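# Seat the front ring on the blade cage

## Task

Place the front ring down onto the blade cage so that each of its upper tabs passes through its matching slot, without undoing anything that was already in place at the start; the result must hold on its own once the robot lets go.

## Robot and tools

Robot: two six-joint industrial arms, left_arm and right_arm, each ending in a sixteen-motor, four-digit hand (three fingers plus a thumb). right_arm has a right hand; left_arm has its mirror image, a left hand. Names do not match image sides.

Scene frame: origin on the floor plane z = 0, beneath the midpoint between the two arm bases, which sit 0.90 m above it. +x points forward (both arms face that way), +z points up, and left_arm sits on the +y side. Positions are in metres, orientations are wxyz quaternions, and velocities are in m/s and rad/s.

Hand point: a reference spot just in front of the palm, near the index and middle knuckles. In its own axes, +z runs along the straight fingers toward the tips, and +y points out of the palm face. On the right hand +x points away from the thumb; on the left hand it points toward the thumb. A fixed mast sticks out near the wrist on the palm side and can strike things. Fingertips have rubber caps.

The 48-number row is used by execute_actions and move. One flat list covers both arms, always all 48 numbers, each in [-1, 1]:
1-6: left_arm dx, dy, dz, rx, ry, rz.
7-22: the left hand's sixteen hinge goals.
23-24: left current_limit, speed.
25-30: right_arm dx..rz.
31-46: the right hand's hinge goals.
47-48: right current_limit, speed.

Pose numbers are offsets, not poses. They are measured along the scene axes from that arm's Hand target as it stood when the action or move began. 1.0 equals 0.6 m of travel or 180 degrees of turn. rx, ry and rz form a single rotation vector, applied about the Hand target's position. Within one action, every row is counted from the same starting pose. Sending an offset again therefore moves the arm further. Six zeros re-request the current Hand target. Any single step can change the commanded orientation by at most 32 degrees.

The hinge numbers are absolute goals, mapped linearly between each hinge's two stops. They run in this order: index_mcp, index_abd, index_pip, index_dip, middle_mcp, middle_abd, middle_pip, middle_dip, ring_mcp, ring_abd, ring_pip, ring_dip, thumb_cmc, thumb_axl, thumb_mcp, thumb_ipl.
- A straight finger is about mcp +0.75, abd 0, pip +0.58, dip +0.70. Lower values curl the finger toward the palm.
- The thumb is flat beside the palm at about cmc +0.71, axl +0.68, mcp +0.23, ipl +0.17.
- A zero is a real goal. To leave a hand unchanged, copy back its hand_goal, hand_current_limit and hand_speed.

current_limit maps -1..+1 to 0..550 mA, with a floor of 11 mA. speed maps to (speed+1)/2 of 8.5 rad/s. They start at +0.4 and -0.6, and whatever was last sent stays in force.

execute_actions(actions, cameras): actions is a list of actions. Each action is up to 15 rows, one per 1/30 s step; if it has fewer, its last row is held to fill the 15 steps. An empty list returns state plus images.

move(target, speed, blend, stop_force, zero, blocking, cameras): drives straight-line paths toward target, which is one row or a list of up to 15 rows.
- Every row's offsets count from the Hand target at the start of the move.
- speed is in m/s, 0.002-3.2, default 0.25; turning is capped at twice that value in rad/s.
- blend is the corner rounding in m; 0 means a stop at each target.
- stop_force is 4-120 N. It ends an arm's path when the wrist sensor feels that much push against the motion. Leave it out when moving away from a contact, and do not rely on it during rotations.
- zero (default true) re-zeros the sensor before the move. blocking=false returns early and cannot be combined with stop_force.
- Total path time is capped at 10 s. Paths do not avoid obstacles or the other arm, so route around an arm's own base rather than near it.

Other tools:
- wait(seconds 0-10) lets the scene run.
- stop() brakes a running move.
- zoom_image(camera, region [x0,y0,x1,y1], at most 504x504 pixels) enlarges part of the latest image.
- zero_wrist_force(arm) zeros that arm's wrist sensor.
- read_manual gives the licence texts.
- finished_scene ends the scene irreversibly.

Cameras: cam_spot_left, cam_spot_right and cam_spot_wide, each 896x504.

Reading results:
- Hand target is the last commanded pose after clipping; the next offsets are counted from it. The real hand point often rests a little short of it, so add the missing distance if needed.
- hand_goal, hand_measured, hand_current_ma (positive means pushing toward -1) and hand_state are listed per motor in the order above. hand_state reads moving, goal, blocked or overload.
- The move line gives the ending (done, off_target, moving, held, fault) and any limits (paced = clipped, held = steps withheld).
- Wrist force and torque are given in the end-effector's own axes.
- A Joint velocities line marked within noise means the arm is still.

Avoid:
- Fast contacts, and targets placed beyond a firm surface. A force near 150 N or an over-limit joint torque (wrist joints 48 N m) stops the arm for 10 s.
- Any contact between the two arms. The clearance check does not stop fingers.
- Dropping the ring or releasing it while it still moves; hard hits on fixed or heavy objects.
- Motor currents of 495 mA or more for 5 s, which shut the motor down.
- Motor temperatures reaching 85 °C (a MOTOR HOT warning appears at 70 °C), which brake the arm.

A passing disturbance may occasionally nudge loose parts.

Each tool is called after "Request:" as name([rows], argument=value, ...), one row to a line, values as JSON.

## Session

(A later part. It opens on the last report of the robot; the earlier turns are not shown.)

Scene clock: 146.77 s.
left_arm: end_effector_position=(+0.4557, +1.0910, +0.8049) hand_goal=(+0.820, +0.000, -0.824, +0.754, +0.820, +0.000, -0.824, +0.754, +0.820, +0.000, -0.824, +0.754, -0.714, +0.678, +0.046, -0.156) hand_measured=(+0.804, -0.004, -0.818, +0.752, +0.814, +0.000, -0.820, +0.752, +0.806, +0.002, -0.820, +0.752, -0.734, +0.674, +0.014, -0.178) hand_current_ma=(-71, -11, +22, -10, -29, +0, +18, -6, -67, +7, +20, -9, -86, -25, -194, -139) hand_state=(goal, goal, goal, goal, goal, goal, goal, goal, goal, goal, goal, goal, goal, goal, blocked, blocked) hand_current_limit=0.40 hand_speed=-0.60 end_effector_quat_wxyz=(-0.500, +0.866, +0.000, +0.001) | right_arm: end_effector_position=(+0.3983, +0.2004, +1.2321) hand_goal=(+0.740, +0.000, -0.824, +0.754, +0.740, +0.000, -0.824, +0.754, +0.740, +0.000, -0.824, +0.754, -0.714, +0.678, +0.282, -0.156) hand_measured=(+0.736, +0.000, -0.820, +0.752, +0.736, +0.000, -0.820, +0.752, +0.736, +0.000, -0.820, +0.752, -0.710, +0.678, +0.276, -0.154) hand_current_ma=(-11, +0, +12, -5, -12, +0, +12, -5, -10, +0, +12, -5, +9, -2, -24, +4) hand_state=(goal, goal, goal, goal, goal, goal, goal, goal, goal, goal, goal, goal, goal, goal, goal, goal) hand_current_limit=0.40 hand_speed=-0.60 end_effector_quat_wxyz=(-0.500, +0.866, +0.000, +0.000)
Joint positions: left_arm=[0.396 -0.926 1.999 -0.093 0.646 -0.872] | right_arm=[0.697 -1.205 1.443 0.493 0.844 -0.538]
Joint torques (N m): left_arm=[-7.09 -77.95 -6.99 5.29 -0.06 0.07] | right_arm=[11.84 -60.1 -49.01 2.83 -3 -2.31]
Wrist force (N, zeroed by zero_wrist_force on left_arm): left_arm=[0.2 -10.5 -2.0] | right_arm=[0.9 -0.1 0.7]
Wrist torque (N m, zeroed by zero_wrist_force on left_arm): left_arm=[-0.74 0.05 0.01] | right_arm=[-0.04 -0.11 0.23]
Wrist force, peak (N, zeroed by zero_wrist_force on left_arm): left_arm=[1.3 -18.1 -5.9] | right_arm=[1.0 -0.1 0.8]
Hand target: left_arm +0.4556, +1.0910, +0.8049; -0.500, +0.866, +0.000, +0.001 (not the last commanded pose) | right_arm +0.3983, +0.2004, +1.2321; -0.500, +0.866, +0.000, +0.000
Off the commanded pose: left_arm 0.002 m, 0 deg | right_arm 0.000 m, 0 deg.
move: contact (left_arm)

Request:
move([
  [0,-0.0025,0.0193,0,0,0, 0.82,0,-0.824,0.754,0.82,0,-0.824,0.754,0.82,0,-0.824,0.754,-0.714,0.678,0.046,-0.156,0.4,-0.6, 0,0,0,0,0,0, 0.74,0,-0.824,0.754,0.74,0,-0.824,0.754,0.74,0,-0.824,0.754,-0.714,0.678,0.282,-0.156,0.4,-0.6],
], speed=0.03)

Request:
move([
  [0,0,0,0,0,0, 0.64,0,-0.824,0.754,0.64,0,-0.824,0.754,0.64,0,-0.824,0.754,-0.714,0.678,0.0,-0.156,0.4,-0.8, 0,0,0,0,0,0, 0.74,0,-0.824,0.754,0.74,0,-0.824,0.754,0.74,0,-0.824,0.754,-0.714,0.678,0.282,-0.156,0.4,-0.6],
], speed=0.03, cameras=["cam_spot_left"])

Scene clock: 149.57 s.
left_arm: end_effector_position=(+0.4556, +1.0895, +0.8163) hand_goal=(+0.820, +0.000, -0.824, +0.754, +0.820, +0.000, -0.824, +0.754, +0.820, +0.000, -0.824, +0.754, -0.714, +0.678, +0.046, -0.156) hand_measured=(+0.804, -0.004, -0.818, +0.752, +0.814, +0.000, -0.820, +0.752, +0.806, +0.002, -0.820, +0.752, -0.720, +0.674, +0.022, -0.168) hand_current_ma=(-71, -11, +22, -10, -29, +0, +18, -6, -67, +7, +20, -9, -24, -20, -140, -66) hand_state=(goal, goal, goal, goal, goal, goal, goal, goal, goal, goal, goal, goal, goal, goal, blocked, goal) hand_current_limit=0.40 hand_speed=-0.60 end_effector_quat_wxyz=(-0.500, +0.866, +0.000, +0.001) | right_arm: end_effector_position=(+0.3983, +0.2004, +1.2321) hand_goal=(+0.740, +0.000, -0.824, +0.754, +0.740, +0.000, -0.824, +0.754, +0.740, +0.000, -0.824, +0.754, -0.714, +0.678, +0.282, -0.156) hand_measured=(+0.736, +0.000, -0.820, +0.752, +0.736, +0.000, -0.820, +0.752, +0.736, +0.000, -0.820, +0.752, -0.710, +0.678, +0.276, -0.154) hand_current_ma=(-11, +0, +12, -5, -12, +0, +12, -5, -10, +0, +12, -5, +9, -2, -24, +4) hand_state=(goal, goal, goal, goal, goal, goal, goal, goal, goal, goal, goal, goal, goal, goal, goal, goal) hand_current_limit=0.40 hand_speed=-0.60 end_effector_quat_wxyz=(-0.500, +0.866, +0.000, +0.000)
Joint positions: left_arm=[0.394 -0.944 2.001 -0.074 0.644 -0.875] | right_arm=[0.697 -1.205 1.443 0.493 0.844 -0.538]
Joint torques (N m): left_arm=[-16.13 -84.45 -9.93 5.34 -3.49 -2.05] | right_arm=[13.56 -59.52 -49.13 2.89 -3.21 -2.24]
Wrist force (N, zeroed by zero_wrist_force on left_arm): left_arm=[-0.3 -0.4 0.7] | right_arm=[0.7 -0.1 0.5]
Wrist torque (N m, zeroed by zero_wrist_force on left_arm): left_arm=[-0.01 0.05 0.00] | right_arm=[-0.01 -0.07 0.21]
Wrist force, peak (N, zeroed by zero_wrist_force on left_arm): left_arm=[0.8 -11.0 -2.0] | right_arm=[1.2 -0.1 0.5]
Hand target: left_arm +0.4556, +1.0895, +0.8165; -0.500, +0.866, +0.000, +0.001 | right_arm +0.3983, +0.2004, +1.2321; -0.500, +0.866, +0.000, +0.000
Off the commanded pose: left_arm 0.000 m, 0 deg | right_arm 0.000 m, 0 deg.
move: done

Scene clock: 150.10 s.
left_arm: end_effector_position=(+0.4556, +1.0895, +0.8165) hand_goal=(+0.640, +0.000, -0.824, +0.754, +0.640, +0.000, -0.824, +0.754, +0.640, +0.000, -0.824, +0.754, -0.714, +0.678, +0.000, -0.156) hand_measured=(+0.638, -0.004, -0.818, +0.752, +0.638, +0.000, -0.820, +0.752, +0.638, +0.002, -0.820, +0.752, -0.720, +0.674, +0.010, -0.154) hand_current_ma=(-12, -11, +22, -10, -11, +0, +18, -6, -11, +7, +20, -9, -23, -18, +51, +6) hand_state=(goal, goal, goal, goal, goal, goal, goal, goal, goal, goal, goal, goal, goal, goal, goal, goal) hand_current_limit=0.40 hand_speed=-0.80 end_effector_quat_wxyz=(-0.500, +0.866, +0.000, +0.001) | right_arm: end_effector_position=(+0.3983, +0.2004, +1.2321) hand_goal=(+0.740, +0.000, -0.824, +0.754, +0.740, +0.000, -0.824, +0.754, +0.740, +0.000, -0.824, +0.754, -0.714, +0.678, +0.282, -0.156) hand_measured=(+0.736, +0.000, -0.820, +0.752, +0.736, +0.000, -0.820, +0.752, +0.736, +0.000, -0.820, +0.752, -0.710, +0.678, +0.276, -0.154) hand_current_ma=(-11, +0, +12, -5, -12, +0, +12, -5, -10, +0, +12, -5, +9, -2, -24, +4) hand_state=(goal, goal, goal, goal, goal, goal, goal, goal, goal, goal, goal, goal, goal, goal, goal, goal) hand_current_limit=0.40 hand_speed=-0.60 end_effector_quat_wxyz=(-0.500, +0.866, +0.000, +0.000)
Joint positions: left_arm=[0.394 -0.945 2.001 -0.074 0.644 -0.875] | right_arm=[0.697 -1.205 1.443 0.493 0.844 -0.538]
Joint torques (N m): left_arm=[-15.74 -83.84 -10.31 5.01 -3.38 -1.85] | right_arm=[12.08 -59.19 -48.61 3.11 -2.91 -2.34]
Wrist force (N, zeroed by zero_wrist_force on left_arm): left_arm=[-0.2 0.4 0.0] | right_arm=[1.0 -0.1 0.4]
Wrist torque (N m, zeroed by zero_wrist_force on left_arm): left_arm=[-0.01 0.04 0.00] | right_arm=[-0.01 -0.11 0.23]
Wrist force, peak (N, zeroed by zero_wrist_force on left_arm): left_arm=[-0.1 -0.7 0.8] | right_arm=[1.2 0.0 0.4]
Hand target: left_arm +0.4556, +1.0895, +0.8165; -0.500, +0.866, +0.000, +0.001 | right_arm +0.3983, +0.2004, +1.2321; -0.500, +0.866, +0.000, +0.000
Off the commanded pose: left_arm 0.000 m, 0 deg | right_arm 0.000 m, 0 deg.
move: done
Images, in order (width x height): cam_spot_left 896x504.

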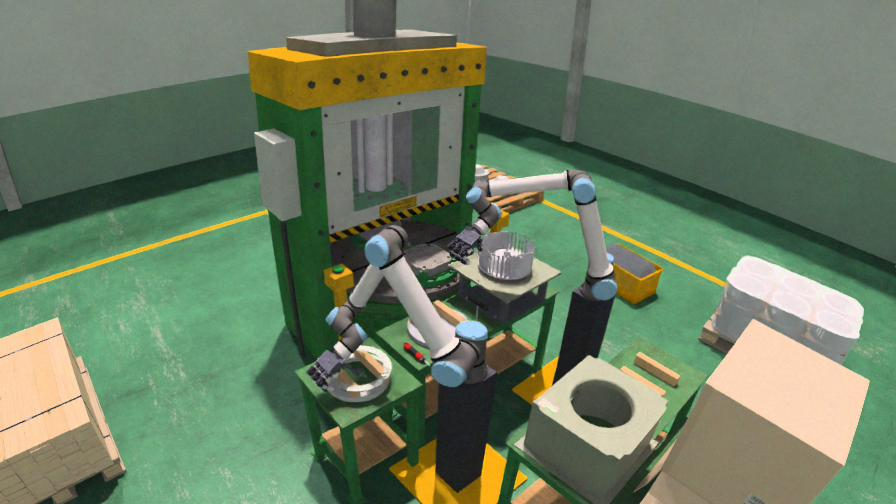

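Request:
move([
  [0,0,0,0,0,0, 0.56,0,-0.824,0.754,0.56,0,-0.824,0.754,0.56,0,-0.824,0.754,-0.714,0.678,0.0,-0.156,0.4,-0.8, 0,0,0,0,0,0, 0.74,0,-0.824,0.754,0.74,0,-0.824,0.754,0.74,0,-0.824,0.754,-0.714,0.678,0.282,-0.156,0.4,-0.6],
], speed=0.03)

Request:
move([
  [0,0,0,0,0,0, 0.50,0,-0.824,0.754,0.50,0,-0.824,0.754,0.50,0,-0.824,0.754,-0.714,0.678,-0.06,-0.156,0.4,-0.8, 0,0,0,0,0,0, 0.74,0,-0.824,0.754,0.74,0,-0.824,0.754,0.74,0,-0.824,0.754,-0.714,0.678,0.282,-0.156,0.4,-0.6],
], speed=0.03)

Scene clock: 150.83 s.
left_arm: end_effector_position=(+0.4556, +1.0895, +0.8165) hand_goal=(+0.560, +0.000, -0.824, +0.754, +0.560, +0.000, -0.824, +0.754, +0.560, +0.000, -0.824, +0.754, -0.714, +0.678, +0.000, -0.156) hand_measured=(+0.564, -0.004, -0.818, +0.754, +0.590, +0.000, -0.810, +0.758, +0.558, +0.002, -0.820, +0.752, -0.720, +0.674, +0.010, -0.154) hand_current_ma=(+18, -11, +22, -2, +143, +0, +58, +21, -8, +7, +20, -9, -23, -18, +51, +6) hand_state=(goal, goal, goal, goal, blocked, goal, goal, goal, goal, goal, goal, goal, goal, goal, goal, goal) hand_current_limit=0.40 hand_speed=-0.80 end_effector_quat_wxyz=(-0.500, +0.866, +0.000, +0.001) | right_arm: end_effector_position=(+0.3983, +0.2004, +1.2321) hand_goal=(+0.740, +0.000, -0.824, +0.754, +0.740, +0.000, -0.824, +0.754, +0.740, +0.000, -0.824, +0.754, -0.714, +0.678, +0.282, -0.156) hand_measured=(+0.736, +0.000, -0.820, +0.752, +0.736, +0.000, -0.820, +0.752, +0.736, +0.000, -0.820, +0.752, -0.710, +0.678, +0.276, -0.154) hand_current_ma=(-11, +0, +12, -5, -12, +0, +12, -5, -10, +0, +12, -5, +9, -2, -24, +4) hand_state=(goal, goal, goal, goal, goal, goal, goal, goal, goal, goal, goal, goal, goal, goal, goal, goal) hand_current_limit=0.40 hand_speed=-0.60 end_effector_quat_wxyz=(-0.500, +0.866, +0.000, +0.000)
Joint positions: left_arm=[0.394 -0.945 2.001 -0.074 0.644 -0.875] | right_arm=[0.697 -1.205 1.443 0.493 0.844 -0.538]
Joint torques (N m): left_arm=[-17.26 -84.33 -11.34 5.17 -2.97 -2.41] | right_arm=[11.99 -60.82 -48.68 2.84 -3.19 -2.27]
Wrist force (N, zeroed by zero_wrist_force on left_arm): left_arm=[0.0 0.4 1.5] | right_arm=[1.0 -0.1 0.4]
Wrist torque (N m, zeroed by zero_wrist_force on left_arm): left_arm=[0.04 0.04 0.00] | right_arm=[-0.01 -0.11 0.23]
Wrist force, peak (N, zeroed by zero_wrist_force on left_arm): left_arm=[-0.1 -0.3 1.8] | right_arm=[1.3 0.0 0.4]
Hand target: left_arm +0.4556, +1.0895, +0.8165; -0.500, +0.866, +0.000, +0.001 | right_arm +0.3983, +0.2004, +1.2321; -0.500, +0.866, +0.000, +0.000
Off the commanded pose: left_arm 0.000 m, 0 deg | right_arm 0.000 m, 0 deg.
move: done

Scene clock: 151.33 s.
left_arm: end_effector_position=(+0.4556, +1.0895, +0.8165) hand_goal=(+0.500, +0.000, -0.824, +0.754, +0.500, +0.000, -0.824, +0.754, +0.500, +0.000, -0.824, +0.754, -0.714, +0.678, -0.060, -0.156) hand_measured=(+0.526, -0.002, -0.812, +0.758, +0.550, +0.000, -0.804, +0.762, +0.520, +0.002, -0.814, +0.756, -0.720, +0.674, -0.002, -0.144) hand_current_ma=(+122, -10, +56, +16, +248, +0, +92, +37, +93, +7, +45, +11, -22, -17, +350, +65) hand_state=(blocked, goal, goal, goal, blocked, goal, blocked, goal, goal, goal, goal, goal, goal, goal, blocked, goal) hand_current_limit=0.40 hand_speed=-0.80 end_effector_quat_wxyz=(-0.500, +0.866, +0.000, +0.001) | right_arm: end_effector_position=(+0.3983, +0.2004, +1.2321) hand_goal=(+0.740, +0.000, -0.824, +0.754, +0.740, +0.000, -0.824, +0.754, +0.740, +0.000, -0.824, +0.754, -0.714, +0.678, +0.282, -0.156) hand_measured=(+0.736, +0.000, -0.820, +0.752, +0.736, +0.000, -0.820, +0.752, +0.736, +0.000, -0.820, +0.752, -0.710, +0.678, +0.276, -0.154) hand_current_ma=(-11, +0, +12, -5, -12, +0, +12, -5, -10, +0, +12, -5, +9, -2, -24, +4) hand_state=(goal, goal, goal, goal, goal, goal, goal, goal, goal, goal, goal, goal, goal, goal, goal, goal) hand_current_limit=0.40 hand_speed=-0.60 end_effector_quat_wxyz=(-0.500, +0.866, +0.000, +0.000)
Joint positions: left_arm=[0.394 -0.945 2.001 -0.074 0.644 -0.875] | right_arm=[0.697 -1.205 1.443 0.493 0.844 -0.538]
Joint torques (N m): left_arm=[-15.23 -81.44 -11.22 5.04 -2.6 -2.26] | right_arm=[12.5 -58.86 -48.87 2.91 -2.9 -2.32]
Wrist force (N, zeroed by zero_wrist_force on left_arm): left_arm=[-0.7 0.8 1.1] | right_arm=[1.1 0.1 0.3]
Wrist torque (N m, zeroed by zero_wrist_force on left_arm): left_arm=[0.03 0.14 -0.03] | right_arm=[0.02 -0.12 0.25]
Wrist force, peak (N, zeroed by zero_wrist_force on left_arm): left_arm=[-0.5 0.0 2.2] | right_arm=[1.0 -0.1 0.7]
Hand target: left_arm +0.4556, +1.0895, +0.8165; -0.500, +0.866, +0.000, +0.001 | right_arm +0.3983, +0.2004, +1.2321; -0.500, +0.866, +0.000, +0.000
Off the commanded pose: left_arm 0.000 m, 0 deg | right_arm 0.000 m, 0 deg.
move: done

Request:
move([
  [0,0,0,0,0,0, 0.50,0,-0.824,0.754,0.50,0,-0.824,0.754,0.50,0,-0.824,0.754,-0.714,0.678,-0.060,-0.156,0.4,-0.8, 0.0345,0.416,-0.42,0,0,0, 0.74,0,-0.824,0.754,0.74,0,-0.824,0.754,0.74,0,-0.824,0.754,-0.714,0.678,0.282,-0.156,0.4,-0.6],
], speed=0.2)

Request:
move([
  [0,0,0,0,0,0, 0.50,0,-0.824,0.754,0.50,0,-0.824,0.754,0.50,0,-0.824,0.754,-0.714,0.678,-0.060,-0.156,0.4,-0.8, 0,0.4167,-0.15,0,0,0, 0.74,0,-0.824,0.754,0.74,0,-0.824,0.754,0.74,0,-0.824,0.754,-0.714,0.678,0.282,-0.156,0.4,-0.6],
], speed=0.15, cameras=["all"])

Scene clock: 155.53 s.
left_arm: end_effector_position=(+0.4556, +1.0895, +0.8165) hand_goal=(+0.500, +0.000, -0.824, +0.754, +0.500, +0.000, -0.824, +0.754, +0.500, +0.000, -0.824, +0.754, -0.714, +0.678, -0.060, -0.156) hand_measured=(+0.526, -0.002, -0.812, +0.758, +0.550, +0.000, -0.804, +0.762, +0.520, +0.002, -0.814, +0.756, -0.720, +0.674, -0.002, -0.144) hand_current_ma=(+122, -10, +56, +16, +248, +0, +92, +37, +93, +7, +45, +11, -22, -17, +350, +65) hand_state=(blocked, goal, goal, goal, blocked, goal, blocked, goal, goal, goal, goal, goal, goal, goal, blocked, goal) hand_current_limit=0.40 hand_speed=-0.80 end_effector_quat_wxyz=(-0.500, +0.866, +0.000, +0.001) | right_arm: end_effector_position=(+0.4190, +0.4499, +0.9802) hand_goal=(+0.740, +0.000, -0.824, +0.754, +0.740, +0.000, -0.824, +0.754, +0.740, +0.000, -0.824, +0.754, -0.714, +0.678, +0.282, -0.156) hand_measured=(+0.736, +0.000, -0.820, +0.752, +0.736, +0.000, -0.820, +0.752, +0.736, +0.000, -0.820, +0.752, -0.710, +0.678, +0.276, -0.154) hand_current_ma=(-11, +0, +11, -5, -12, +0, +11, -5, -10, +0, +11, -5, +9, -2, -21, +4) hand_state=(goal, goal, goal, goal, goal, goal, goal, goal, goal, goal, goal, goal, goal, goal, goal, goal) hand_current_limit=0.40 hand_speed=-0.60 end_effector_quat_wxyz=(-0.500, +0.866, +0.000, +0.000)
Joint positions: left_arm=[0.394 -0.945 2.001 -0.074 0.644 -0.875] | right_arm=[0.895 -0.716 1.092 0.261 0.998 -0.381]
Joint torques (N m): left_arm=[-13.44 -81.42 -14.6 5.55 -0.56 -1.57] | right_arm=[12.67 -91.07 -48.15 2.75 1.65 2.83]
Wrist force (N, zeroed by zero_wrist_force on left_arm): left_arm=[-0.9 0.5 1.1] | right_arm=[0.4 0.6 -0.1]
Wrist torque (N m, zeroed by zero_wrist_force on left_arm): left_arm=[-0.01 0.17 -0.04] | right_arm=[0.13 -0.04 -0.11]
Wrist force, peak (N, zeroed by zero_wrist_force on left_arm): left_arm=[-0.4 0.6 1.9] | right_arm=[0.5 0.9 1.3]
Hand target: left_arm +0.4556, +1.0895, +0.8165; -0.500, +0.866, +0.000, +0.001 | right_arm +0.4190, +0.4500, +0.9801; -0.500, +0.866, +0.000, +0.000
Off the commanded pose: left_arm 0.000 m, 0 deg | right_arm 0.000 m, 0 deg.
move: done

Scene clock: 158.13 s.
left_arm: end_effector_position=(+0.4556, +1.0895, +0.8165) hand_goal=(+0.500, +0.000, -0.824, +0.754, +0.500, +0.000, -0.824, +0.754, +0.500, +0.000, -0.824, +0.754, -0.714, +0.678, -0.060, -0.156) hand_measured=(+0.526, -0.002, -0.812, +0.758, +0.550, +0.000, -0.804, +0.762, +0.520, +0.002, -0.814, +0.756, -0.720, +0.674, -0.002, -0.144) hand_current_ma=(+122, -10, +56, +16, +248, +0, +92, +37, +93, +7, +45, +11, -22, -17, +350, +65) hand_state=(blocked, goal, goal, goal, blocked, goal, blocked, goal, goal, goal, goal, goal, goal, goal, blocked, goal) hand_current_limit=0.40 hand_speed=-0.80 end_effector_quat_wxyz=(-0.500, +0.866, +0.000, +0.001) | right_arm: end_effector_position=(+0.4182, +0.6980, +0.8900) hand_goal=(+0.740, +0.000, -0.824, +0.754, +0.740, +0.000, -0.824, +0.754, +0.740, +0.000, -0.824, +0.754, -0.714, +0.678, +0.282, -0.156) hand_measured=(+0.736, +0.000, -0.820, +0.752, +0.736, +0.000, -0.820, +0.752, +0.736, +0.000, -0.820, +0.752, -0.710, +0.678, +0.276, -0.154) hand_current_ma=(-11, +0, +11, -5, -12, +0, +11, -5, -10, +0, +11, -5, +9, -2, -21, +4) hand_state=(goal, goal, goal, goal, goal, goal, goal, goal, goal, goal, goal, goal, goal, goal, goal, goal) hand_current_limit=0.40 hand_speed=-0.60 end_effector_quat_wxyz=(-0.545, +0.838, -0.009, +0.023)
Joint positions: left_arm=[0.394 -0.945 2.001 -0.074 0.644 -0.875] | right_arm=[1.033 -0.097 0.035 0.526 1.131 -0.242]
Joint torques (N m): left_arm=[-11.1 -79.89 -16.02 5.25 -0.4 -1.07] | right_arm=[12.89 -114.14 -51.51 -1.91 1.82 3.05]
Wrist force (N, zeroed by zero_wrist_force on left_arm): left_arm=[0.1 0.3 1.3] | right_arm=[0.6 0.1 0.3]
Wrist torque (N m, zeroed by zero_wrist_force on left_arm): left_arm=[-0.05 0.05 0.05] | right_arm=[-0.02 -0.04 -0.08]
Wrist force, peak (N, zeroed by zero_wrist_force on left_arm): left_arm=[-0.9 0.9 1.6] | right_arm=[0.2 0.1 1.2]
Hand target: left_arm +0.4556, +1.0895, +0.8165; -0.500, +0.866, +0.000, +0.001 | right_arm +0.4190, +0.7000, +0.8901; -0.500, +0.866, +0.000, +0.000
Off the commanded pose: left_arm 0.000 m, 0 deg | right_arm 0.002 m, 7 deg.
elbow stopped short (right arm): the move would have taken joint 3 (elbow) straighter than the controller allows.
move: off_target (right_arm)

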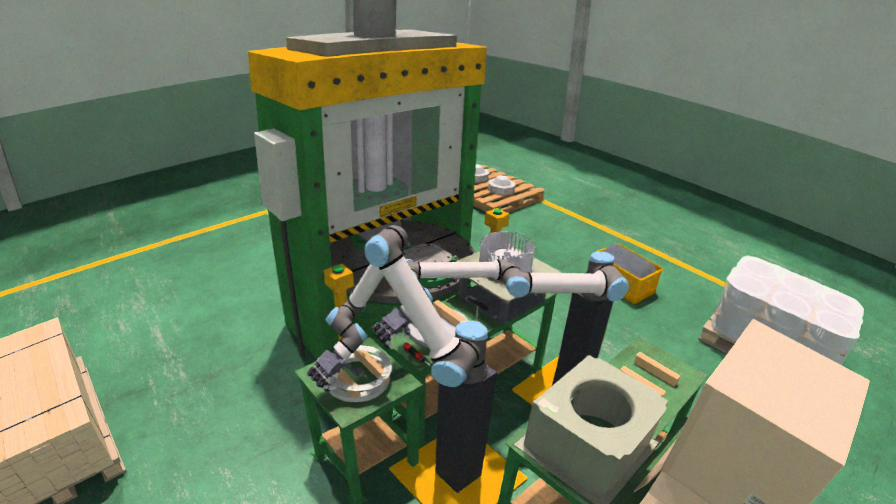

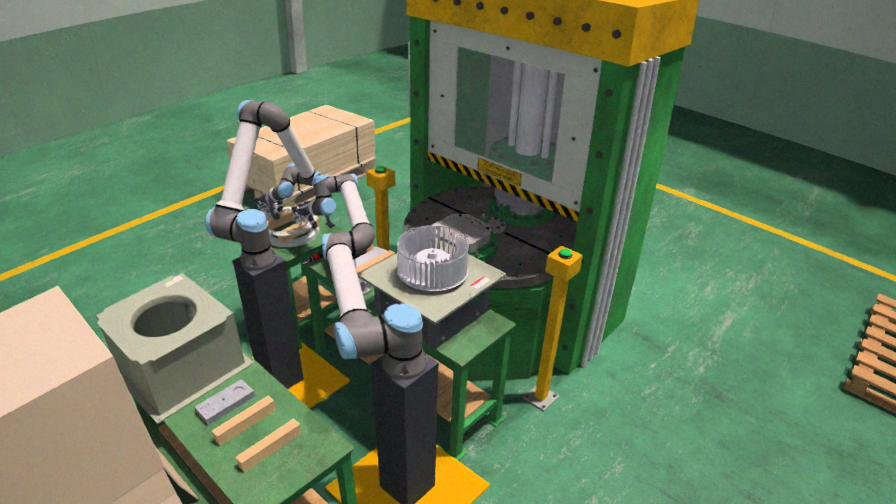

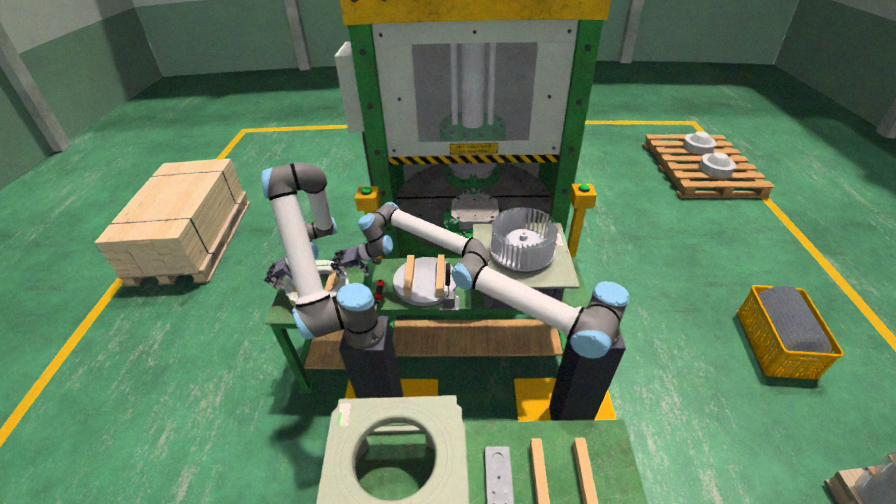

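Request:
move([
  [0,0,0,0,0,0, 0.50,0,-0.824,0.754,0.50,0,-0.824,0.754,0.50,0,-0.824,0.754,-0.714,0.678,-0.060,-0.156,0.4,-0.8, 0,-0.4167,0.15,0,0,0, 0.74,0,-0.824,0.754,0.74,0,-0.824,0.754,0.74,0,-0.824,0.754,-0.714,0.678,0.282,-0.156,0.4,-0.6],
], speed=0.25)

Request:
move([
  [0,0,0,0,0,0, 0.50,0,-0.824,0.754,0.50,0,-0.824,0.754,0.50,0,-0.824,0.754,-0.714,0.678,-0.060,-0.156,0.4,-0.8, -0.0345,-0.416,0.42,0,0,0, 0.74,0,-0.824,0.754,0.74,0,-0.824,0.754,0.74,0,-0.824,0.754,-0.714,0.678,0.282,-0.156,0.4,-0.6],
], speed=0.3)

Request:
move([
  [0,0,0,0,0,0, 0.50,0,-0.824,0.754,0.50,0,-0.824,0.754,0.50,0,-0.824,0.754,-0.714,0.678,-0.060,-0.156,0.4,-0.8, -0.1477,0.0270,0.0862,0.0689,0.0576,0.0999, 0.74,0,-0.824,0.754,0.74,0,-0.824,0.754,0.74,0,-0.824,0.754,-0.714,0.678,0.282,-0.156,0.4,-0.6],
  [0,0,0,0,0,0, 0.50,0,-0.824,0.754,0.50,0,-0.824,0.754,0.50,0,-0.824,0.754,-0.714,0.678,-0.060,-0.156,0.4,-0.8, -0.2755,-0.0113,0.1965,0.1378,0.1153,0.1999, 0.74,0,-0.824,0.754,0.74,0,-0.824,0.754,0.74,0,-0.824,0.754,-0.714,0.678,0.282,-0.156,0.4,-0.6],
  [0,0,0,0,0,0, 0.50,0,-0.824,0.754,0.50,0,-0.824,0.754,0.50,0,-0.824,0.754,-0.714,0.678,-0.060,-0.156,0.4,-0.8, -0.3610,-0.1083,0.3112,0.2067,0.1729,0.2998, 0.74,0,-0.824,0.754,0.74,0,-0.824,0.754,0.74,0,-0.824,0.754,-0.714,0.678,0.282,-0.156,0.4,-0.6],
  [0,0,0,0,0,0, 0.50,0,-0.824,0.754,0.50,0,-0.824,0.754,0.50,0,-0.824,0.754,-0.714,0.678,-0.060,-0.156,0.4,-0.8, -0.3892,-0.2470,0.4105,0.2756,0.2305,0.3998, 0.74,0,-0.824,0.754,0.74,0,-0.824,0.754,0.74,0,-0.824,0.754,-0.714,0.678,0.282,-0.156,0.4,-0.6],
], speed=0.3, blend=0.02)

Scene clock: 165.50 s.
left_arm: end_effector_position=(+0.4556, +1.0895, +0.8165) hand_goal=(+0.500, +0.000, -0.824, +0.754, +0.500, +0.000, -0.824, +0.754, +0.500, +0.000, -0.824, +0.754, -0.714, +0.678, -0.060, -0.156) hand_measured=(+0.526, -0.002, -0.812, +0.758, +0.550, +0.000, -0.804, +0.762, +0.520, +0.002, -0.814, +0.756, -0.720, +0.674, -0.002, -0.144) hand_current_ma=(+122, -10, +56, +16, +248, +0, +92, +37, +93, +7, +45, +11, -22, -17, +350, +65) hand_state=(blocked, goal, goal, goal, blocked, goal, blocked, goal, goal, goal, goal, goal, goal, goal, blocked, goal) hand_current_limit=0.40 hand_speed=-0.80 end_effector_quat_wxyz=(-0.500, +0.866, +0.000, +0.001) | right_arm: end_effector_position=(+0.4190, +0.4501, +0.9801) hand_goal=(+0.740, +0.000, -0.824, +0.754, +0.740, +0.000, -0.824, +0.754, +0.740, +0.000, -0.824, +0.754, -0.714, +0.678, +0.282, -0.156) hand_measured=(+0.736, +0.000, -0.820, +0.752, +0.736, +0.000, -0.820, +0.752, +0.736, +0.000, -0.820, +0.752, -0.710, +0.678, +0.276, -0.154) hand_current_ma=(-11, +0, +11, -5, -12, +0, +11, -5, -10, +0, +11, -5, +9, -2, -21, +4) hand_state=(goal, goal, goal, goal, goal, goal, goal, goal, goal, goal, goal, goal, goal, goal, goal, goal) hand_current_limit=0.40 hand_speed=-0.60 end_effector_quat_wxyz=(-0.500, +0.866, +0.000, +0.000)
Joint positions: left_arm=[0.394 -0.945 2.001 -0.074 0.644 -0.875] | right_arm=[0.895 -0.716 1.091 0.261 0.998 -0.381]
Joint torques (N m): left_arm=[-7.48 -79.05 -22.42 4.89 -0.73 -0.62] | right_arm=[-14.03 -115.05 -27.59 -0.83 -2.73 3.1]
Wrist force (N, zeroed by zero_wrist_force on left_arm): left_arm=[-0.3 0.4 1.4] | right_arm=[0.4 0.4 -0.3]
Wrist torque (N m, zeroed by zero_wrist_force on left_arm): left_arm=[-0.05 0.10 0.02] | right_arm=[0.12 -0.04 -0.12]
Wrist force, peak (N, zeroed by zero_wrist_force on left_arm): left_arm=[-0.6 0.7 1.9] | right_arm=[-0.2 -0.1 1.7]
Hand target: left_arm +0.4556, +1.0895, +0.8165; -0.500, +0.866, +0.000, +0.001 | right_arm +0.4190, +0.4500, +0.9801; -0.500, +0.866, +0.000, +0.000
Off the commanded pose: left_arm 0.000 m, 0 deg | right_arm 0.000 m, 0 deg.
move: done

Scene clock: 167.47 s.
left_arm: end_effector_position=(+0.4556, +1.0895, +0.8165) hand_goal=(+0.500, +0.000, -0.824, +0.754, +0.500, +0.000, -0.824, +0.754, +0.500, +0.000, -0.824, +0.754, -0.714, +0.678, -0.060, -0.156) hand_measured=(+0.526, -0.002, -0.812, +0.758, +0.550, +0.000, -0.804, +0.762, +0.520, +0.002, -0.814, +0.756, -0.720, +0.674, -0.002, -0.144) hand_current_ma=(+122, -10, +56, +16, +248, +0, +92, +37, +93, +7, +45, +11, -22, -17, +350, +65) hand_state=(blocked, goal, goal, goal, blocked, goal, blocked, goal, goal, goal, goal, goal, goal, goal, blocked, goal) hand_current_limit=0.40 hand_speed=-0.80 end_effector_quat_wxyz=(-0.500, +0.866, +0.000, +0.001) | right_arm: end_effector_position=(+0.3983, +0.2007, +1.2319) hand_goal=(+0.740, +0.000, -0.824, +0.754, +0.740, +0.000, -0.824, +0.754, +0.740, +0.000, -0.824, +0.754, -0.714, +0.678, +0.282, -0.156) hand_measured=(+0.736, +0.000, -0.820, +0.752, +0.736, +0.000, -0.820, +0.752, +0.736, +0.000, -0.820, +0.752, -0.710, +0.678, +0.276, -0.154) hand_current_ma=(-11, +0, +11, -5, -12, +0, +11, -5, -10, +0, +11, -5, +9, -2, -20, +4) hand_state=(goal, goal, goal, goal, goal, goal, goal, goal, goal, goal, goal, goal, goal, goal, goal, goal) hand_current_limit=0.40 hand_speed=-0.60 end_effector_quat_wxyz=(-0.500, +0.866, +0.000, +0.000)
Joint positions: left_arm=[0.394 -0.945 2.001 -0.074 0.644 -0.875] | right_arm=[0.697 -1.205 1.443 0.493 0.845 -0.538]
Joint torques (N m): left_arm=[-7.65 -78.59 -20.31 5.42 -0.46 0.08] | right_arm=[-15.72 -80 -28.87 3.37 -3.12 -2.85]
Wrist force (N, zeroed by zero_wrist_force on left_arm): left_arm=[-0.7 0.6 1.7] | right_arm=[1.0 -0.1 0.5]
Wrist torque (N m, zeroed by zero_wrist_force on left_arm): left_arm=[-0.05 0.16 -0.02] | right_arm=[-0.02 -0.11 0.24]
Wrist force, peak (N, zeroed by zero_wrist_force on left_arm): left_arm=[-0.4 0.2 2.0] | right_arm=[0.5 0.9 1.5]
Hand target: left_arm +0.4556, +1.0895, +0.8165; -0.500, +0.866, +0.000, +0.001 | right_arm +0.3983, +0.2004, +1.2321; -0.500, +0.866, +0.000, +0.000
Off the commanded pose: left_arm 0.000 m, 0 deg | right_arm 0.000 m, 0 deg.
move: done

Scene clock: 171.10 s.
left_arm: end_effector_position=(+0.4556, +1.0895, +0.8165) hand_goal=(+0.500, +0.000, -0.824, +0.754, +0.500, +0.000, -0.824, +0.754, +0.500, +0.000, -0.824, +0.754, -0.714, +0.678, -0.060, -0.156) hand_measured=(+0.526, -0.002, -0.812, +0.758, +0.550, +0.000, -0.804, +0.762, +0.520, +0.002, -0.814, +0.756, -0.720, +0.674, -0.002, -0.144) hand_current_ma=(+122, -10, +56, +16, +248, +0, +92, +37, +93, +7, +45, +11, -22, -17, +350, +65) hand_state=(blocked, goal, goal, goal, blocked, goal, blocked, goal, goal, goal, goal, goal, goal, goal, blocked, goal) hand_current_limit=0.40 hand_speed=-0.80 end_effector_quat_wxyz=(-0.500, +0.866, +0.000, +0.001) | right_arm: end_effector_position=(+0.1648, +0.0523, +1.4783) hand_goal=(+0.740, +0.000, -0.824, +0.754, +0.740, +0.000, -0.824, +0.754, +0.740, +0.000, -0.824, +0.754, -0.714, +0.678, +0.282, -0.156) hand_measured=(+0.736, +0.000, -0.822, +0.752, +0.734, +0.000, -0.822, +0.752, +0.736, +0.000, -0.822, +0.752, -0.712, +0.678, +0.282, -0.154) hand_current_ma=(-13, +0, +3, -5, -15, +0, +3, -5, -13, +0, +3, -5, +5, -2, +0, +4) hand_state=(goal, goal, goal, goal, goal, goal, goal, goal, goal, goal, goal, goal, goal, goal, goal, goal) hand_current_limit=0.40 hand_speed=-0.60 end_effector_quat_wxyz=(+0.664, -0.384, -0.321, +0.555)
Joint positions: left_arm=[0.394 -0.945 2.001 -0.074 0.644 -0.875] | right_arm=[0.697 -1.205 1.443 0.494 -0.844 -0.539]
Joint torques (N m): left_arm=[-8.9 -77.9 -19.89 5.13 -0.49 -0.55] | right_arm=[11.26 -79.96 -25.71 5.9 -2.47 -2.49]
Wrist force (N, zeroed by zero_wrist_force on left_arm): left_arm=[-0.5 0.9 1.5] | right_arm=[0.4 0.3 0.3]
Wrist torque (N m, zeroed by zero_wrist_force on left_arm): left_arm=[0.00 0.13 -0.01] | right_arm=[-0.09 0.08 0.32]
Wrist force, peak (N, zeroed by zero_wrist_force on left_arm): left_arm=[-0.6 0.5 1.8] | right_arm=[1.6 0.4 0.3]
Hand target: left_arm +0.4556, +1.0895, +0.8165; -0.500, +0.866, +0.000, +0.001 | right_arm +0.1648, +0.0522, +1.4784; +0.664, -0.383, -0.321, +0.556
Off the commanded pose: left_arm 0.000 m, 0 deg | right_arm 0.000 m, 0 deg.
move: done

Request:
move([
  [0,0,0,0,0,0, 0.50,0,-0.824,0.754,0.50,0,-0.824,0.754,0.50,0,-0.824,0.754,-0.714,0.678,-0.060,-0.156,0.4,-0.8, 0.0192,0.0160,0.2273,-0.1070,0.1278,0, 0.74,0,-0.824,0.754,0.74,0,-0.824,0.754,0.74,0,-0.824,0.754,-0.714,0.678,0.282,-0.156,0.4,-0.6],
  [0,0,0,0,0,0, 0.50,0,-0.824,0.754,0.50,0,-0.824,0.754,0.50,0,-0.824,0.754,-0.714,0.678,-0.060,-0.156,0.4,-0.8, 0.1230,0.1030,0.4113,-0.2140,0.2556,0, 0.74,0,-0.824,0.754,0.74,0,-0.824,0.754,0.74,0,-0.824,0.754,-0.714,0.678,0.282,-0.156,0.4,-0.6],
  [0,0,0,0,0,0, 0.50,0,-0.824,0.754,0.50,0,-0.824,0.754,0.50,0,-0.824,0.754,-0.714,0.678,-0.060,-0.156,0.4,-0.8, 0.2837,0.2375,0.5028,-0.3209,0.3834,0, 0.74,0,-0.824,0.754,0.74,0,-0.824,0.754,0.74,0,-0.824,0.754,-0.714,0.678,0.282,-0.156,0.4,-0.6],
], speed=0.35, blend=0.02)

Request:
move([
  [0,0,0,0,0,0, 0.50,0,-0.824,0.754,0.50,0,-0.824,0.754,0.50,0,-0.824,0.754,-0.714,0.678,-0.060,-0.156,0.4,-0.8, 0.1743,0.1458,-0.0255,-0.1070,0.1278,0, 0.74,0,-0.824,0.754,0.74,0,-0.824,0.754,0.74,0,-0.824,0.754,-0.714,0.678,0.282,-0.156,0.4,-0.6],
  [0,0,0,0,0,0, 0.50,0,-0.824,0.754,0.50,0,-0.824,0.754,0.50,0,-0.824,0.754,-0.714,0.678,-0.060,-0.156,0.4,-0.8, 0.3155,0.2642,-0.1612,-0.2140,0.2556,0, 0.74,0,-0.824,0.754,0.74,0,-0.824,0.754,0.74,0,-0.824,0.754,-0.714,0.678,0.282,-0.156,0.4,-0.6],
  [0,0,0,0,0,0, 0.50,0,-0.824,0.754,0.50,0,-0.824,0.754,0.50,0,-0.824,0.754,-0.714,0.678,-0.060,-0.156,0.4,-0.8, 0.3860,0.3232,-0.3708,-0.3209,0.3834,0, 0.74,0,-0.824,0.754,0.74,0,-0.824,0.754,0.74,0,-0.824,0.754,-0.714,0.678,0.282,-0.156,0.4,-0.6],
], speed=0.35, blend=0.02, cameras=["cam_spot_wide"])

Scene clock: 175.60 s.
left_arm: end_effector_position=(+0.4556, +1.0895, +0.8165) hand_goal=(+0.500, +0.000, -0.824, +0.754, +0.500, +0.000, -0.824, +0.754, +0.500, +0.000, -0.824, +0.754, -0.714, +0.678, -0.060, -0.156) hand_measured=(+0.526, -0.002, -0.812, +0.758, +0.550, +0.000, -0.804, +0.762, +0.520, +0.002, -0.814, +0.756, -0.720, +0.674, -0.002, -0.144) hand_current_ma=(+122, -10, +56, +16, +248, +0, +92, +37, +93, +7, +45, +11, -22, -17, +350, +65) hand_state=(blocked, goal, goal, goal, blocked, goal, blocked, goal, goal, goal, goal, goal, goal, goal, blocked, goal) hand_current_limit=0.40 hand_speed=-0.80 end_effector_quat_wxyz=(-0.500, +0.866, +0.000, +0.001) | right_arm: end_effector_position=(+0.3349, +0.1946, +1.7800) hand_goal=(+0.740, +0.000, -0.824, +0.754, +0.740, +0.000, -0.824, +0.754, +0.740, +0.000, -0.824, +0.754, -0.714, +0.678, +0.282, -0.156) hand_measured=(+0.740, +0.000, -0.824, +0.752, +0.738, +0.000, -0.824, +0.752, +0.740, +0.000, -0.824, +0.752, -0.718, +0.678, +0.284, -0.154) hand_current_ma=(-2, +0, +1, -5, -2, +0, +1, -5, -2, +0, +1, -5, -13, -2, +3, +4) hand_state=(goal, goal, goal, goal, goal, goal, goal, goal, goal, goal, goal, goal, goal, goal, goal, goal) hand_current_limit=0.40 hand_speed=-0.60 end_effector_quat_wxyz=(+0.470, -0.271, +0.385, +0.746)
Joint positions: left_arm=[0.394 -0.945 2.001 -0.074 0.644 -0.875] | right_arm=[0.697 -1.205 1.443 2.065 -0.844 -0.539]
Joint torques (N m): left_arm=[-1.56 -75.03 -20.43 5.12 -0.41 0.35] | right_arm=[14.55 -82.2 -48.25 4.36 -3.33 -2.4]
Wrist force (N, zeroed by zero_wrist_force on left_arm): left_arm=[-0.6 0.8 1.4] | right_arm=[1.0 -1.2 0.8]
Wrist torque (N m, zeroed by zero_wrist_force on left_arm): left_arm=[0.00 0.14 -0.02] | right_arm=[-0.51 -0.14 0.16]
Wrist force, peak (N, zeroed by zero_wrist_force on left_arm): left_arm=[-1.0 1.0 1.6] | right_arm=[0.8 -1.4 1.4]
Hand target: left_arm +0.4556, +1.0895, +0.8165; -0.500, +0.866, +0.000, +0.001 | right_arm +0.3350, +0.1947, +1.7801; +0.470, -0.271, +0.385, +0.746
Off the commanded pose: left_arm 0.000 m, 0 deg | right_arm 0.000 m, 0 deg.
move: done

Scene clock: 178.77 s.
left_arm: end_effector_position=(+0.4556, +1.0895, +0.8165) hand_goal=(+0.500, +0.000, -0.824, +0.754, +0.500, +0.000, -0.824, +0.754, +0.500, +0.000, -0.824, +0.754, -0.714, +0.678, -0.060, -0.156) hand_measured=(+0.526, -0.002, -0.812, +0.758, +0.550, +0.000, -0.804, +0.762, +0.520, +0.002, -0.814, +0.756, -0.720, +0.674, -0.002, -0.144) hand_current_ma=(+122, -10, +56, +16, +248, +0, +92, +37, +93, +7, +45, +11, -22, -17, +350, +65) hand_state=(blocked, goal, goal, goal, blocked, goal, blocked, goal, goal, goal, goal, goal, goal, goal, blocked, goal) hand_current_limit=0.40 hand_speed=-0.80 end_effector_quat_wxyz=(-0.500, +0.866, +0.000, +0.001) | right_arm: end_effector_position=(+0.5666, +0.3886, +1.5577) hand_goal=(+0.740, +0.000, -0.824, +0.754, +0.740, +0.000, -0.824, +0.754, +0.740, +0.000, -0.824, +0.754, -0.714, +0.678, +0.282, -0.156) hand_measured=(+0.746, +0.000, -0.824, +0.752, +0.746, +0.000, -0.824, +0.752, +0.744, +0.000, -0.824, +0.752, -0.720, +0.678, +0.282, -0.154) hand_current_ma=(+14, +0, +1, -5, +16, +0, +1, -5, +13, +0, +1, -5, -13, -2, +0, +3) hand_state=(goal, goal, goal, goal, goal, goal, goal, goal, goal, goal, goal, goal, goal, goal, goal, goal) hand_current_limit=0.40 hand_speed=-0.60 end_effector_quat_wxyz=(+0.000, +0.000, +0.866, +0.500)
Joint positions: left_arm=[0.394 -0.945 2.001 -0.074 0.644 -0.875] | right_arm=[0.697 -1.204 1.442 3.636 -0.844 -0.539]
Joint torques (N m): left_arm=[-4 -71.64 -20.36 4.57 -0.76 0.13] | right_arm=[-15.44 -64.05 -54.79 -1.87 -1.24 -2.43]
Wrist force (N, zeroed by zero_wrist_force on left_arm): left_arm=[-0.6 0.4 1.4] | right_arm=[0.4 -2.1 1.0]
Wrist torque (N m, zeroed by zero_wrist_force on left_arm): left_arm=[-0.04 0.13 0.00] | right_arm=[-0.47 -0.03 0.05]
Wrist force, peak (N, zeroed by zero_wrist_force on left_arm): left_arm=[-0.8 0.8 1.8] | right_arm=[0.7 -2.6 1.5]
Hand target: left_arm +0.4556, +1.0895, +0.8165; -0.500, +0.866, +0.000, +0.001 | right_arm +0.5666, +0.3886, +1.5576; +0.000, +0.000, +0.866, +0.500
Off the commanded pose: left_arm 0.000 m, 0 deg | right_arm 0.000 m, 0 deg.
move: done
Images, in order (width x height): cam_spot_wide 896x504.

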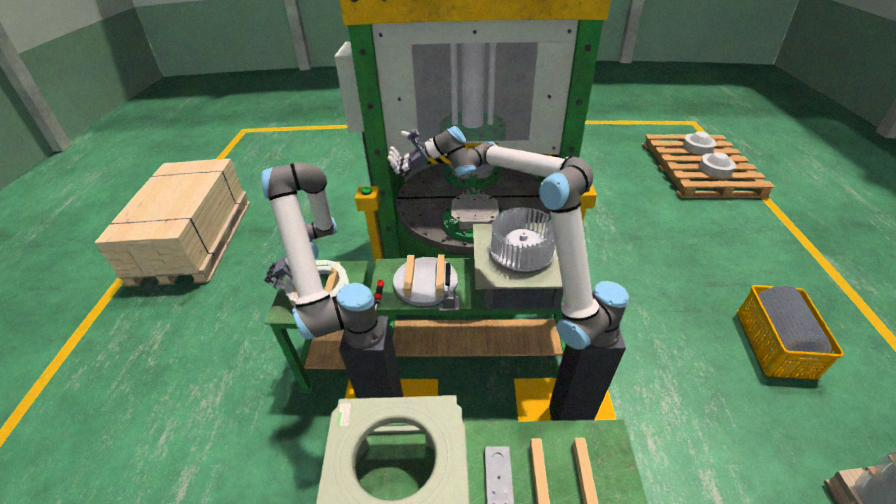

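Phase C (wrist roll).

Request:
move([
  [0,0,0,0,0,0, 0.50,0,-0.824,0.754,0.50,0,-0.824,0.754,0.50,0,-0.824,0.754,-0.714,0.678,-0.060,-0.156,0.4,-0.8, 0.0890,-0.0342,-0.0592,0,0.2165,-0.125, 0.74,0,-0.824,0.754,0.74,0,-0.824,0.754,0.74,0,-0.824,0.754,-0.714,0.678,0.282,-0.156,0.4,-0.6],
  [0,0,0,0,0,0, 0.50,0,-0.824,0.754,0.50,0,-0.824,0.754,0.50,0,-0.824,0.754,-0.714,0.678,-0.060,-0.156,0.4,-0.8, 0.1038,-0.0898,-0.1555,0,0.433,-0.25, 0.74,0,-0.824,0.754,0.74,0,-0.824,0.754,0.74,0,-0.824,0.754,-0.714,0.678,0.282,-0.156,0.4,-0.6],
], speed=0.4, blend=0.02)

Request:
move([
  [0,0,0,0,0,0, 0.50,0,-0.824,0.754,0.50,0,-0.824,0.754,0.50,0,-0.824,0.754,-0.714,0.678,-0.060,-0.156,0.4,-0.8, -0.0682,-0.0447,-0.0770,0,0.2165,-0.125, 0.74,0,-0.824,0.754,0.74,0,-0.824,0.754,0.74,0,-0.824,0.754,-0.714,0.678,0.282,-0.156,0.4,-0.6],
  [0,0,0,0,0,0, 0.50,0,-0.824,0.754,0.50,0,-0.824,0.754,0.50,0,-0.824,0.754,-0.714,0.678,-0.060,-0.156,0.4,-0.8, -0.1795,-0.0518,-0.0898,0,0.433,-0.25, 0.74,0,-0.824,0.754,0.74,0,-0.824,0.754,0.74,0,-0.824,0.754,-0.714,0.678,0.282,-0.156,0.4,-0.6],
], speed=0.4, blend=0.02)

Scene clock: 182.20 s.
left_arm: end_effector_position=(+0.4556, +1.0895, +0.8165) hand_goal=(+0.500, +0.000, -0.824, +0.754, +0.500, +0.000, -0.824, +0.754, +0.500, +0.000, -0.824, +0.754, -0.714, +0.678, -0.060, -0.156) hand_measured=(+0.526, -0.002, -0.812, +0.758, +0.550, +0.000, -0.804, +0.762, +0.520, +0.002, -0.814, +0.756, -0.720, +0.674, -0.002, -0.144) hand_current_ma=(+122, -10, +56, +16, +248, +0, +92, +37, +93, +7, +45, +11, -22, -17, +350, +65) hand_state=(blocked, goal, goal, goal, blocked, goal, blocked, goal, goal, goal, goal, goal, goal, goal, blocked, goal) hand_current_limit=0.40 hand_speed=-0.80 end_effector_quat_wxyz=(-0.500, +0.866, +0.000, +0.001) | right_arm: end_effector_position=(+0.6289, +0.3348, +1.4643) hand_goal=(+0.740, +0.000, -0.824, +0.754, +0.740, +0.000, -0.824, +0.754, +0.740, +0.000, -0.824, +0.754, -0.714, +0.678, +0.282, -0.156) hand_measured=(+0.744, +0.000, -0.824, +0.752, +0.744, +0.000, -0.824, +0.752, +0.744, +0.000, -0.824, +0.752, -0.708, +0.678, +0.282, -0.154) hand_current_ma=(+10, +0, +1, -5, +12, +0, +1, -5, +10, +0, +1, -5, +15, -2, -1, +3) hand_state=(goal, goal, goal, goal, goal, goal, goal, goal, goal, goal, goal, goal, goal, goal, goal, goal) hand_current_limit=0.40 hand_speed=-0.60 end_effector_quat_wxyz=(-0.353, +0.612, +0.613, +0.354)
Joint positions: left_arm=[0.394 -0.945 2.001 -0.074 0.644 -0.875] | right_arm=[0.697 -1.204 1.442 3.636 -0.845 1.032]
Joint torques (N m): left_arm=[-2.68 -71.87 -21.74 4.82 -0.8 0.05] | right_arm=[-15.68 -65.41 -54.74 -5.65 -1.23 2.94]
Wrist force (N, zeroed by zero_wrist_force on left_arm): left_arm=[-0.6 0.6 1.6] | right_arm=[-0.2 -0.7 0.0]
Wrist torque (N m, zeroed by zero_wrist_force on left_arm): left_arm=[-0.04 0.14 -0.01] | right_arm=[-0.03 0.19 -0.14]
Wrist force, peak (N, zeroed by zero_wrist_force on left_arm): left_arm=[-0.3 0.8 2.0] | right_arm=[0.8 -2.4 1.1]
Hand target: left_arm +0.4556, +1.0895, +0.8165; -0.500, +0.866, +0.000, +0.001 | right_arm +0.6289, +0.3348, +1.4643; -0.354, +0.612, +0.612, +0.354
Off the commanded pose: left_arm 0.000 m, 0 deg | right_arm 0.000 m, 0 deg.
move: done

Scene clock: 185.07 s.
left_arm: end_effector_position=(+0.4556, +1.0895, +0.8165) hand_goal=(+0.500, +0.000, -0.824, +0.754, +0.500, +0.000, -0.824, +0.754, +0.500, +0.000, -0.824, +0.754, -0.714, +0.678, -0.060, -0.156) hand_measured=(+0.526, -0.002, -0.812, +0.758, +0.550, +0.000, -0.804, +0.762, +0.520, +0.002, -0.814, +0.756, -0.720, +0.674, -0.002, -0.144) hand_current_ma=(+122, -10, +56, +16, +248, +0, +92, +37, +93, +7, +45, +11, -22, -17, +350, +65) hand_state=(blocked, goal, goal, goal, blocked, goal, blocked, goal, goal, goal, goal, goal, goal, goal, blocked, goal) hand_current_limit=0.40 hand_speed=-0.80 end_effector_quat_wxyz=(-0.500, +0.866, +0.000, +0.001) | right_arm: end_effector_position=(+0.5212, +0.3037, +1.4104) hand_goal=(+0.740, +0.000, -0.824, +0.754, +0.740, +0.000, -0.824, +0.754, +0.740, +0.000, -0.824, +0.754, -0.714, +0.678, +0.282, -0.156) hand_measured=(+0.736, +0.000, -0.824, +0.752, +0.736, +0.000, -0.824, +0.752, +0.736, +0.000, -0.824, +0.752, -0.710, +0.678, +0.282, -0.154) hand_current_ma=(-8, +0, +1, -5, -9, +0, +1, -5, -8, +0, +1, -5, +13, -2, -1, +3) hand_state=(goal, goal, goal, goal, goal, goal, goal, goal, goal, goal, goal, goal, goal, goal, goal, goal) hand_current_limit=0.40 hand_speed=-0.60 end_effector_quat_wxyz=(-0.500, +0.866, +0.000, +0.000)
Joint positions: left_arm=[0.394 -0.945 2.001 -0.074 0.644 -0.875] | right_arm=[0.697 -1.204 1.442 3.636 -0.845 2.603]
Joint torques (N m): left_arm=[-3.91 -70.91 -21.58 4.49 -0.54 0.46] | right_arm=[-15.61 -87.3 -34.07 -5.9 -1.38 2.92]
Wrist force (N, zeroed by zero_wrist_force on left_arm): left_arm=[-0.6 0.5 1.4] | right_arm=[0.8 0.6 0.1]
Wrist torque (N m, zeroed by zero_wrist_force on left_arm): left_arm=[-0.03 0.14 0.00] | right_arm=[0.13 -0.11 -0.08]
Wrist force, peak (N, zeroed by zero_wrist_force on left_arm): left_arm=[-0.6 0.5 2.0] | right_arm=[0.8 1.0 0.4]
Hand target: left_arm +0.4556, +1.0895, +0.8165; -0.500, +0.866, +0.000, +0.001 | right_arm +0.5212, +0.3037, +1.4104; -0.500, +0.866, +0.000, +0.000
Off the commanded pose: left_arm 0.000 m, 0 deg | right_arm 0.000 m, 0 deg.
move: done

Request:
move([
  [0,0,0,0,0,0, 0.50,0,-0.824,0.754,0.50,0,-0.824,0.754,0.50,0,-0.824,0.754,-0.714,0.678,-0.060,-0.156,0.4,-0.8, -0.1703,0.3272,-0.6007,0,0,0, 0.74,0,-0.824,0.754,0.74,0,-0.824,0.754,0.74,0,-0.824,0.754,-0.714,0.678,0.282,-0.156,0.4,-0.6],
], speed=0.3)

Request:
move([
  [0,0,0,0,0,0, 0.50,0,-0.824,0.754,0.50,0,-0.824,0.754,0.50,0,-0.824,0.754,-0.714,0.678,-0.060,-0.156,0.4,-0.8, 0,0.3333,-0.2833,0,0,0, 0.74,0,-0.824,0.754,0.74,0,-0.824,0.754,0.74,0,-0.824,0.754,-0.714,0.678,0.282,-0.156,0.4,-0.6],
], speed=0.15, cameras=["all"])

Scene clock: 188.30 s.
left_arm: end_effector_position=(+0.4556, +1.0895, +0.8165) hand_goal=(+0.500, +0.000, -0.824, +0.754, +0.500, +0.000, -0.824, +0.754, +0.500, +0.000, -0.824, +0.754, -0.714, +0.678, -0.060, -0.156) hand_measured=(+0.526, -0.002, -0.812, +0.758, +0.550, +0.000, -0.804, +0.762, +0.520, +0.002, -0.814, +0.756, -0.720, +0.674, -0.002, -0.144) hand_current_ma=(+122, -10, +56, +16, +248, +0, +92, +37, +93, +7, +45, +11, -22, -17, +350, +65) hand_state=(blocked, goal, goal, goal, blocked, goal, blocked, goal, goal, goal, goal, goal, goal, goal, blocked, goal) hand_current_limit=0.40 hand_speed=-0.80 end_effector_quat_wxyz=(-0.500, +0.866, +0.000, +0.001) | right_arm: end_effector_position=(+0.4190, +0.4998, +1.0502) hand_goal=(+0.740, +0.000, -0.824, +0.754, +0.740, +0.000, -0.824, +0.754, +0.740, +0.000, -0.824, +0.754, -0.714, +0.678, +0.282, -0.156) hand_measured=(+0.736, +0.000, -0.824, +0.752, +0.736, +0.000, -0.824, +0.752, +0.736, +0.000, -0.824, +0.752, -0.710, +0.678, +0.282, -0.154) hand_current_ma=(-9, +0, +1, -5, -10, +0, +1, -5, -8, +0, +1, -5, +10, -2, -1, +3) hand_state=(goal, goal, goal, goal, goal, goal, goal, goal, goal, goal, goal, goal, goal, goal, goal, goal) hand_current_limit=0.40 hand_speed=-0.60 end_effector_quat_wxyz=(-0.500, +0.866, +0.000, +0.000) end_effector_velocity=(+0.000, +0.002, -0.003) end_effector_angular_velocity=(-0.001, +0.000, +0.000)
Joint positions: left_arm=[0.394 -0.945 2.001 -0.074 0.644 -0.875] | right_arm=[0.927 -0.755 1.415 3.107 -1.025 2.782]
Joint velocities: left_arm=[within noise] | right_arm=[0.001 0.005 -0.003 -0.002 -0.001 0.001]
Joint torques (N m): left_arm=[-2.44 -67.1 -21.66 4.98 -0.52 0.56] | right_arm=[14.01 -86.88 -47.1 -5.79 -1.3 2.78]
Wrist force (N, zeroed by zero_wrist_force on left_arm): left_arm=[-0.5 0.5 1.4] | right_arm=[0.7 0.4 0.1]
Wrist torque (N m, zeroed by zero_wrist_force on left_arm): left_arm=[-0.04 0.13 -0.01] | right_arm=[0.13 -0.14 -0.09]
Wrist force, peak (N, zeroed by zero_wrist_force on left_arm): left_arm=[-0.6 0.6 1.9] | right_arm=[0.2 1.9 1.4]
Hand target: left_arm +0.4556, +1.0895, +0.8165; -0.500, +0.866, +0.000, +0.001 | right_arm +0.4190, +0.5000, +1.0500; -0.500, +0.866, +0.000, +0.000
Off the commanded pose: left_arm 0.000 m, 0 deg | right_arm 0.000 m, 0 deg.
move: done

Scene clock: 190.90 s.
left_arm: end_effector_position=(+0.4556, +1.0895, +0.8165) hand_goal=(+0.500, +0.000, -0.824, +0.754, +0.500, +0.000, -0.824, +0.754, +0.500, +0.000, -0.824, +0.754, -0.714, +0.678, -0.060, -0.156) hand_measured=(+0.526, -0.002, -0.812, +0.758, +0.550, +0.000, -0.804, +0.762, +0.520, +0.002, -0.814, +0.756, -0.720, +0.674, -0.002, -0.144) hand_current_ma=(+122, -10, +56, +16, +248, +0, +92, +37, +93, +7, +45, +11, -22, -17, +350, +65) hand_state=(blocked, goal, goal, goal, blocked, goal, blocked, goal, goal, goal, goal, goal, goal, goal, blocked, goal) hand_current_limit=0.40 hand_speed=-0.80 end_effector_quat_wxyz=(-0.500, +0.866, +0.000, +0.001) | right_arm: end_effector_position=(+0.4190, +0.6999, +0.8801) hand_goal=(+0.740, +0.000, -0.824, +0.754, +0.740, +0.000, -0.824, +0.754, +0.740, +0.000, -0.824, +0.754, -0.714, +0.678, +0.282, -0.156) hand_measured=(+0.736, +0.000, -0.824, +0.752, +0.736, +0.000, -0.824, +0.752, +0.736, +0.000, -0.824, +0.752, -0.710, +0.678, +0.282, -0.154) hand_current_ma=(-9, +0, +1, -5, -10, +0, +1, -5, -8, +0, +1, -5, +10, -2, -1, +3) hand_state=(goal, goal, goal, goal, goal, goal, goal, goal, goal, goal, goal, goal, goal, goal, goal, goal) hand_current_limit=0.40 hand_speed=-0.60 end_effector_quat_wxyz=(-0.500, +0.866, +0.000, +0.000)
Joint positions: left_arm=[0.394 -0.945 2.001 -0.074 0.644 -0.875] | right_arm=[1.032 -0.291 0.801 3.224 -1.111 2.851]
Joint torques (N m): left_arm=[-1.17 -70.43 -22.49 4.88 -0.53 0.28] | right_arm=[13.65 -111.37 -50.17 -2.24 -1.58 2.83]
Wrist force (N, zeroed by zero_wrist_force on left_arm): left_arm=[-0.4 0.7 1.6] | right_arm=[0.6 0.3 0.1]
Wrist torque (N m, zeroed by zero_wrist_force on left_arm): left_arm=[-0.02 0.11 0.00] | right_arm=[0.04 -0.12 -0.06]
Wrist force, peak (N, zeroed by zero_wrist_force on left_arm): left_arm=[-0.7 0.6 1.8] | right_arm=[0.8 0.7 -1.0]
Hand target: left_arm +0.4556, +1.0895, +0.8165; -0.500, +0.866, +0.000, +0.001 | right_arm +0.4190, +0.7000, +0.8800; -0.500, +0.866, +0.000, +0.000
Off the commanded pose: left_arm 0.000 m, 0 deg | right_arm 0.000 m, 0 deg.
move: done

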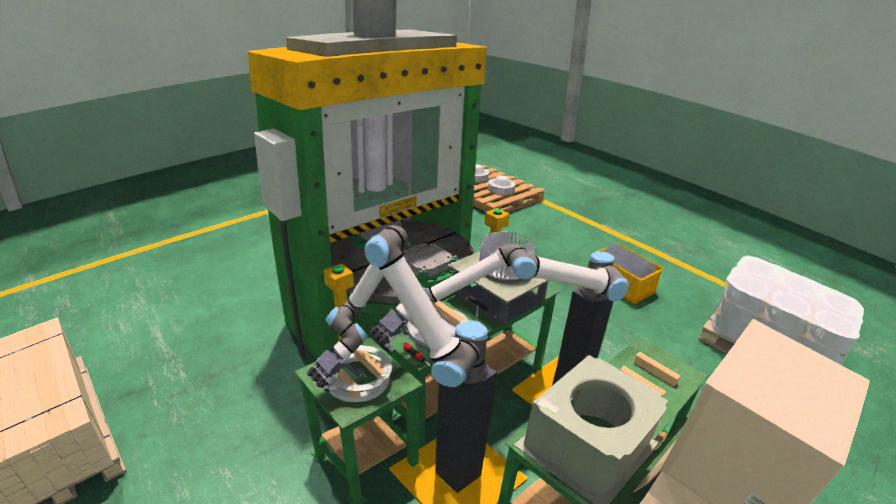

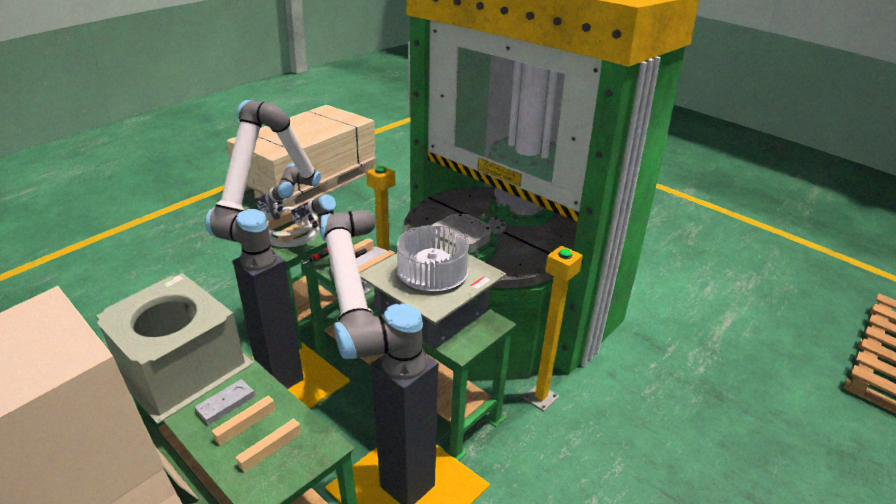

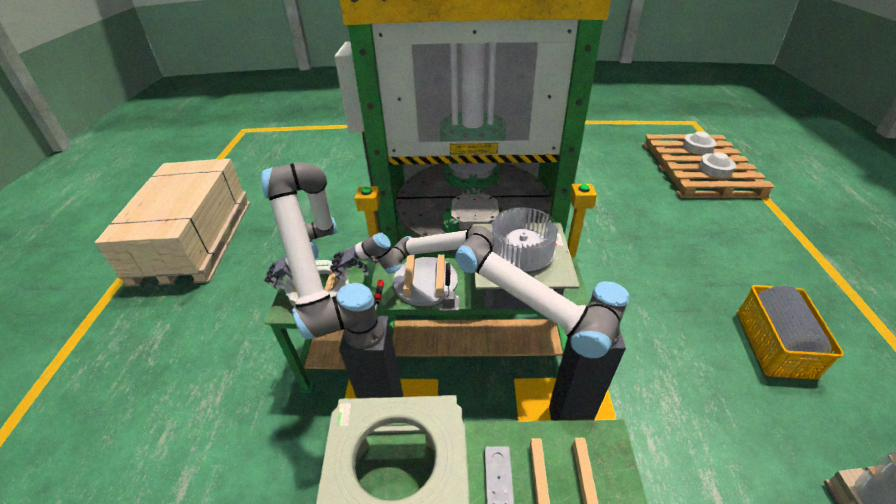

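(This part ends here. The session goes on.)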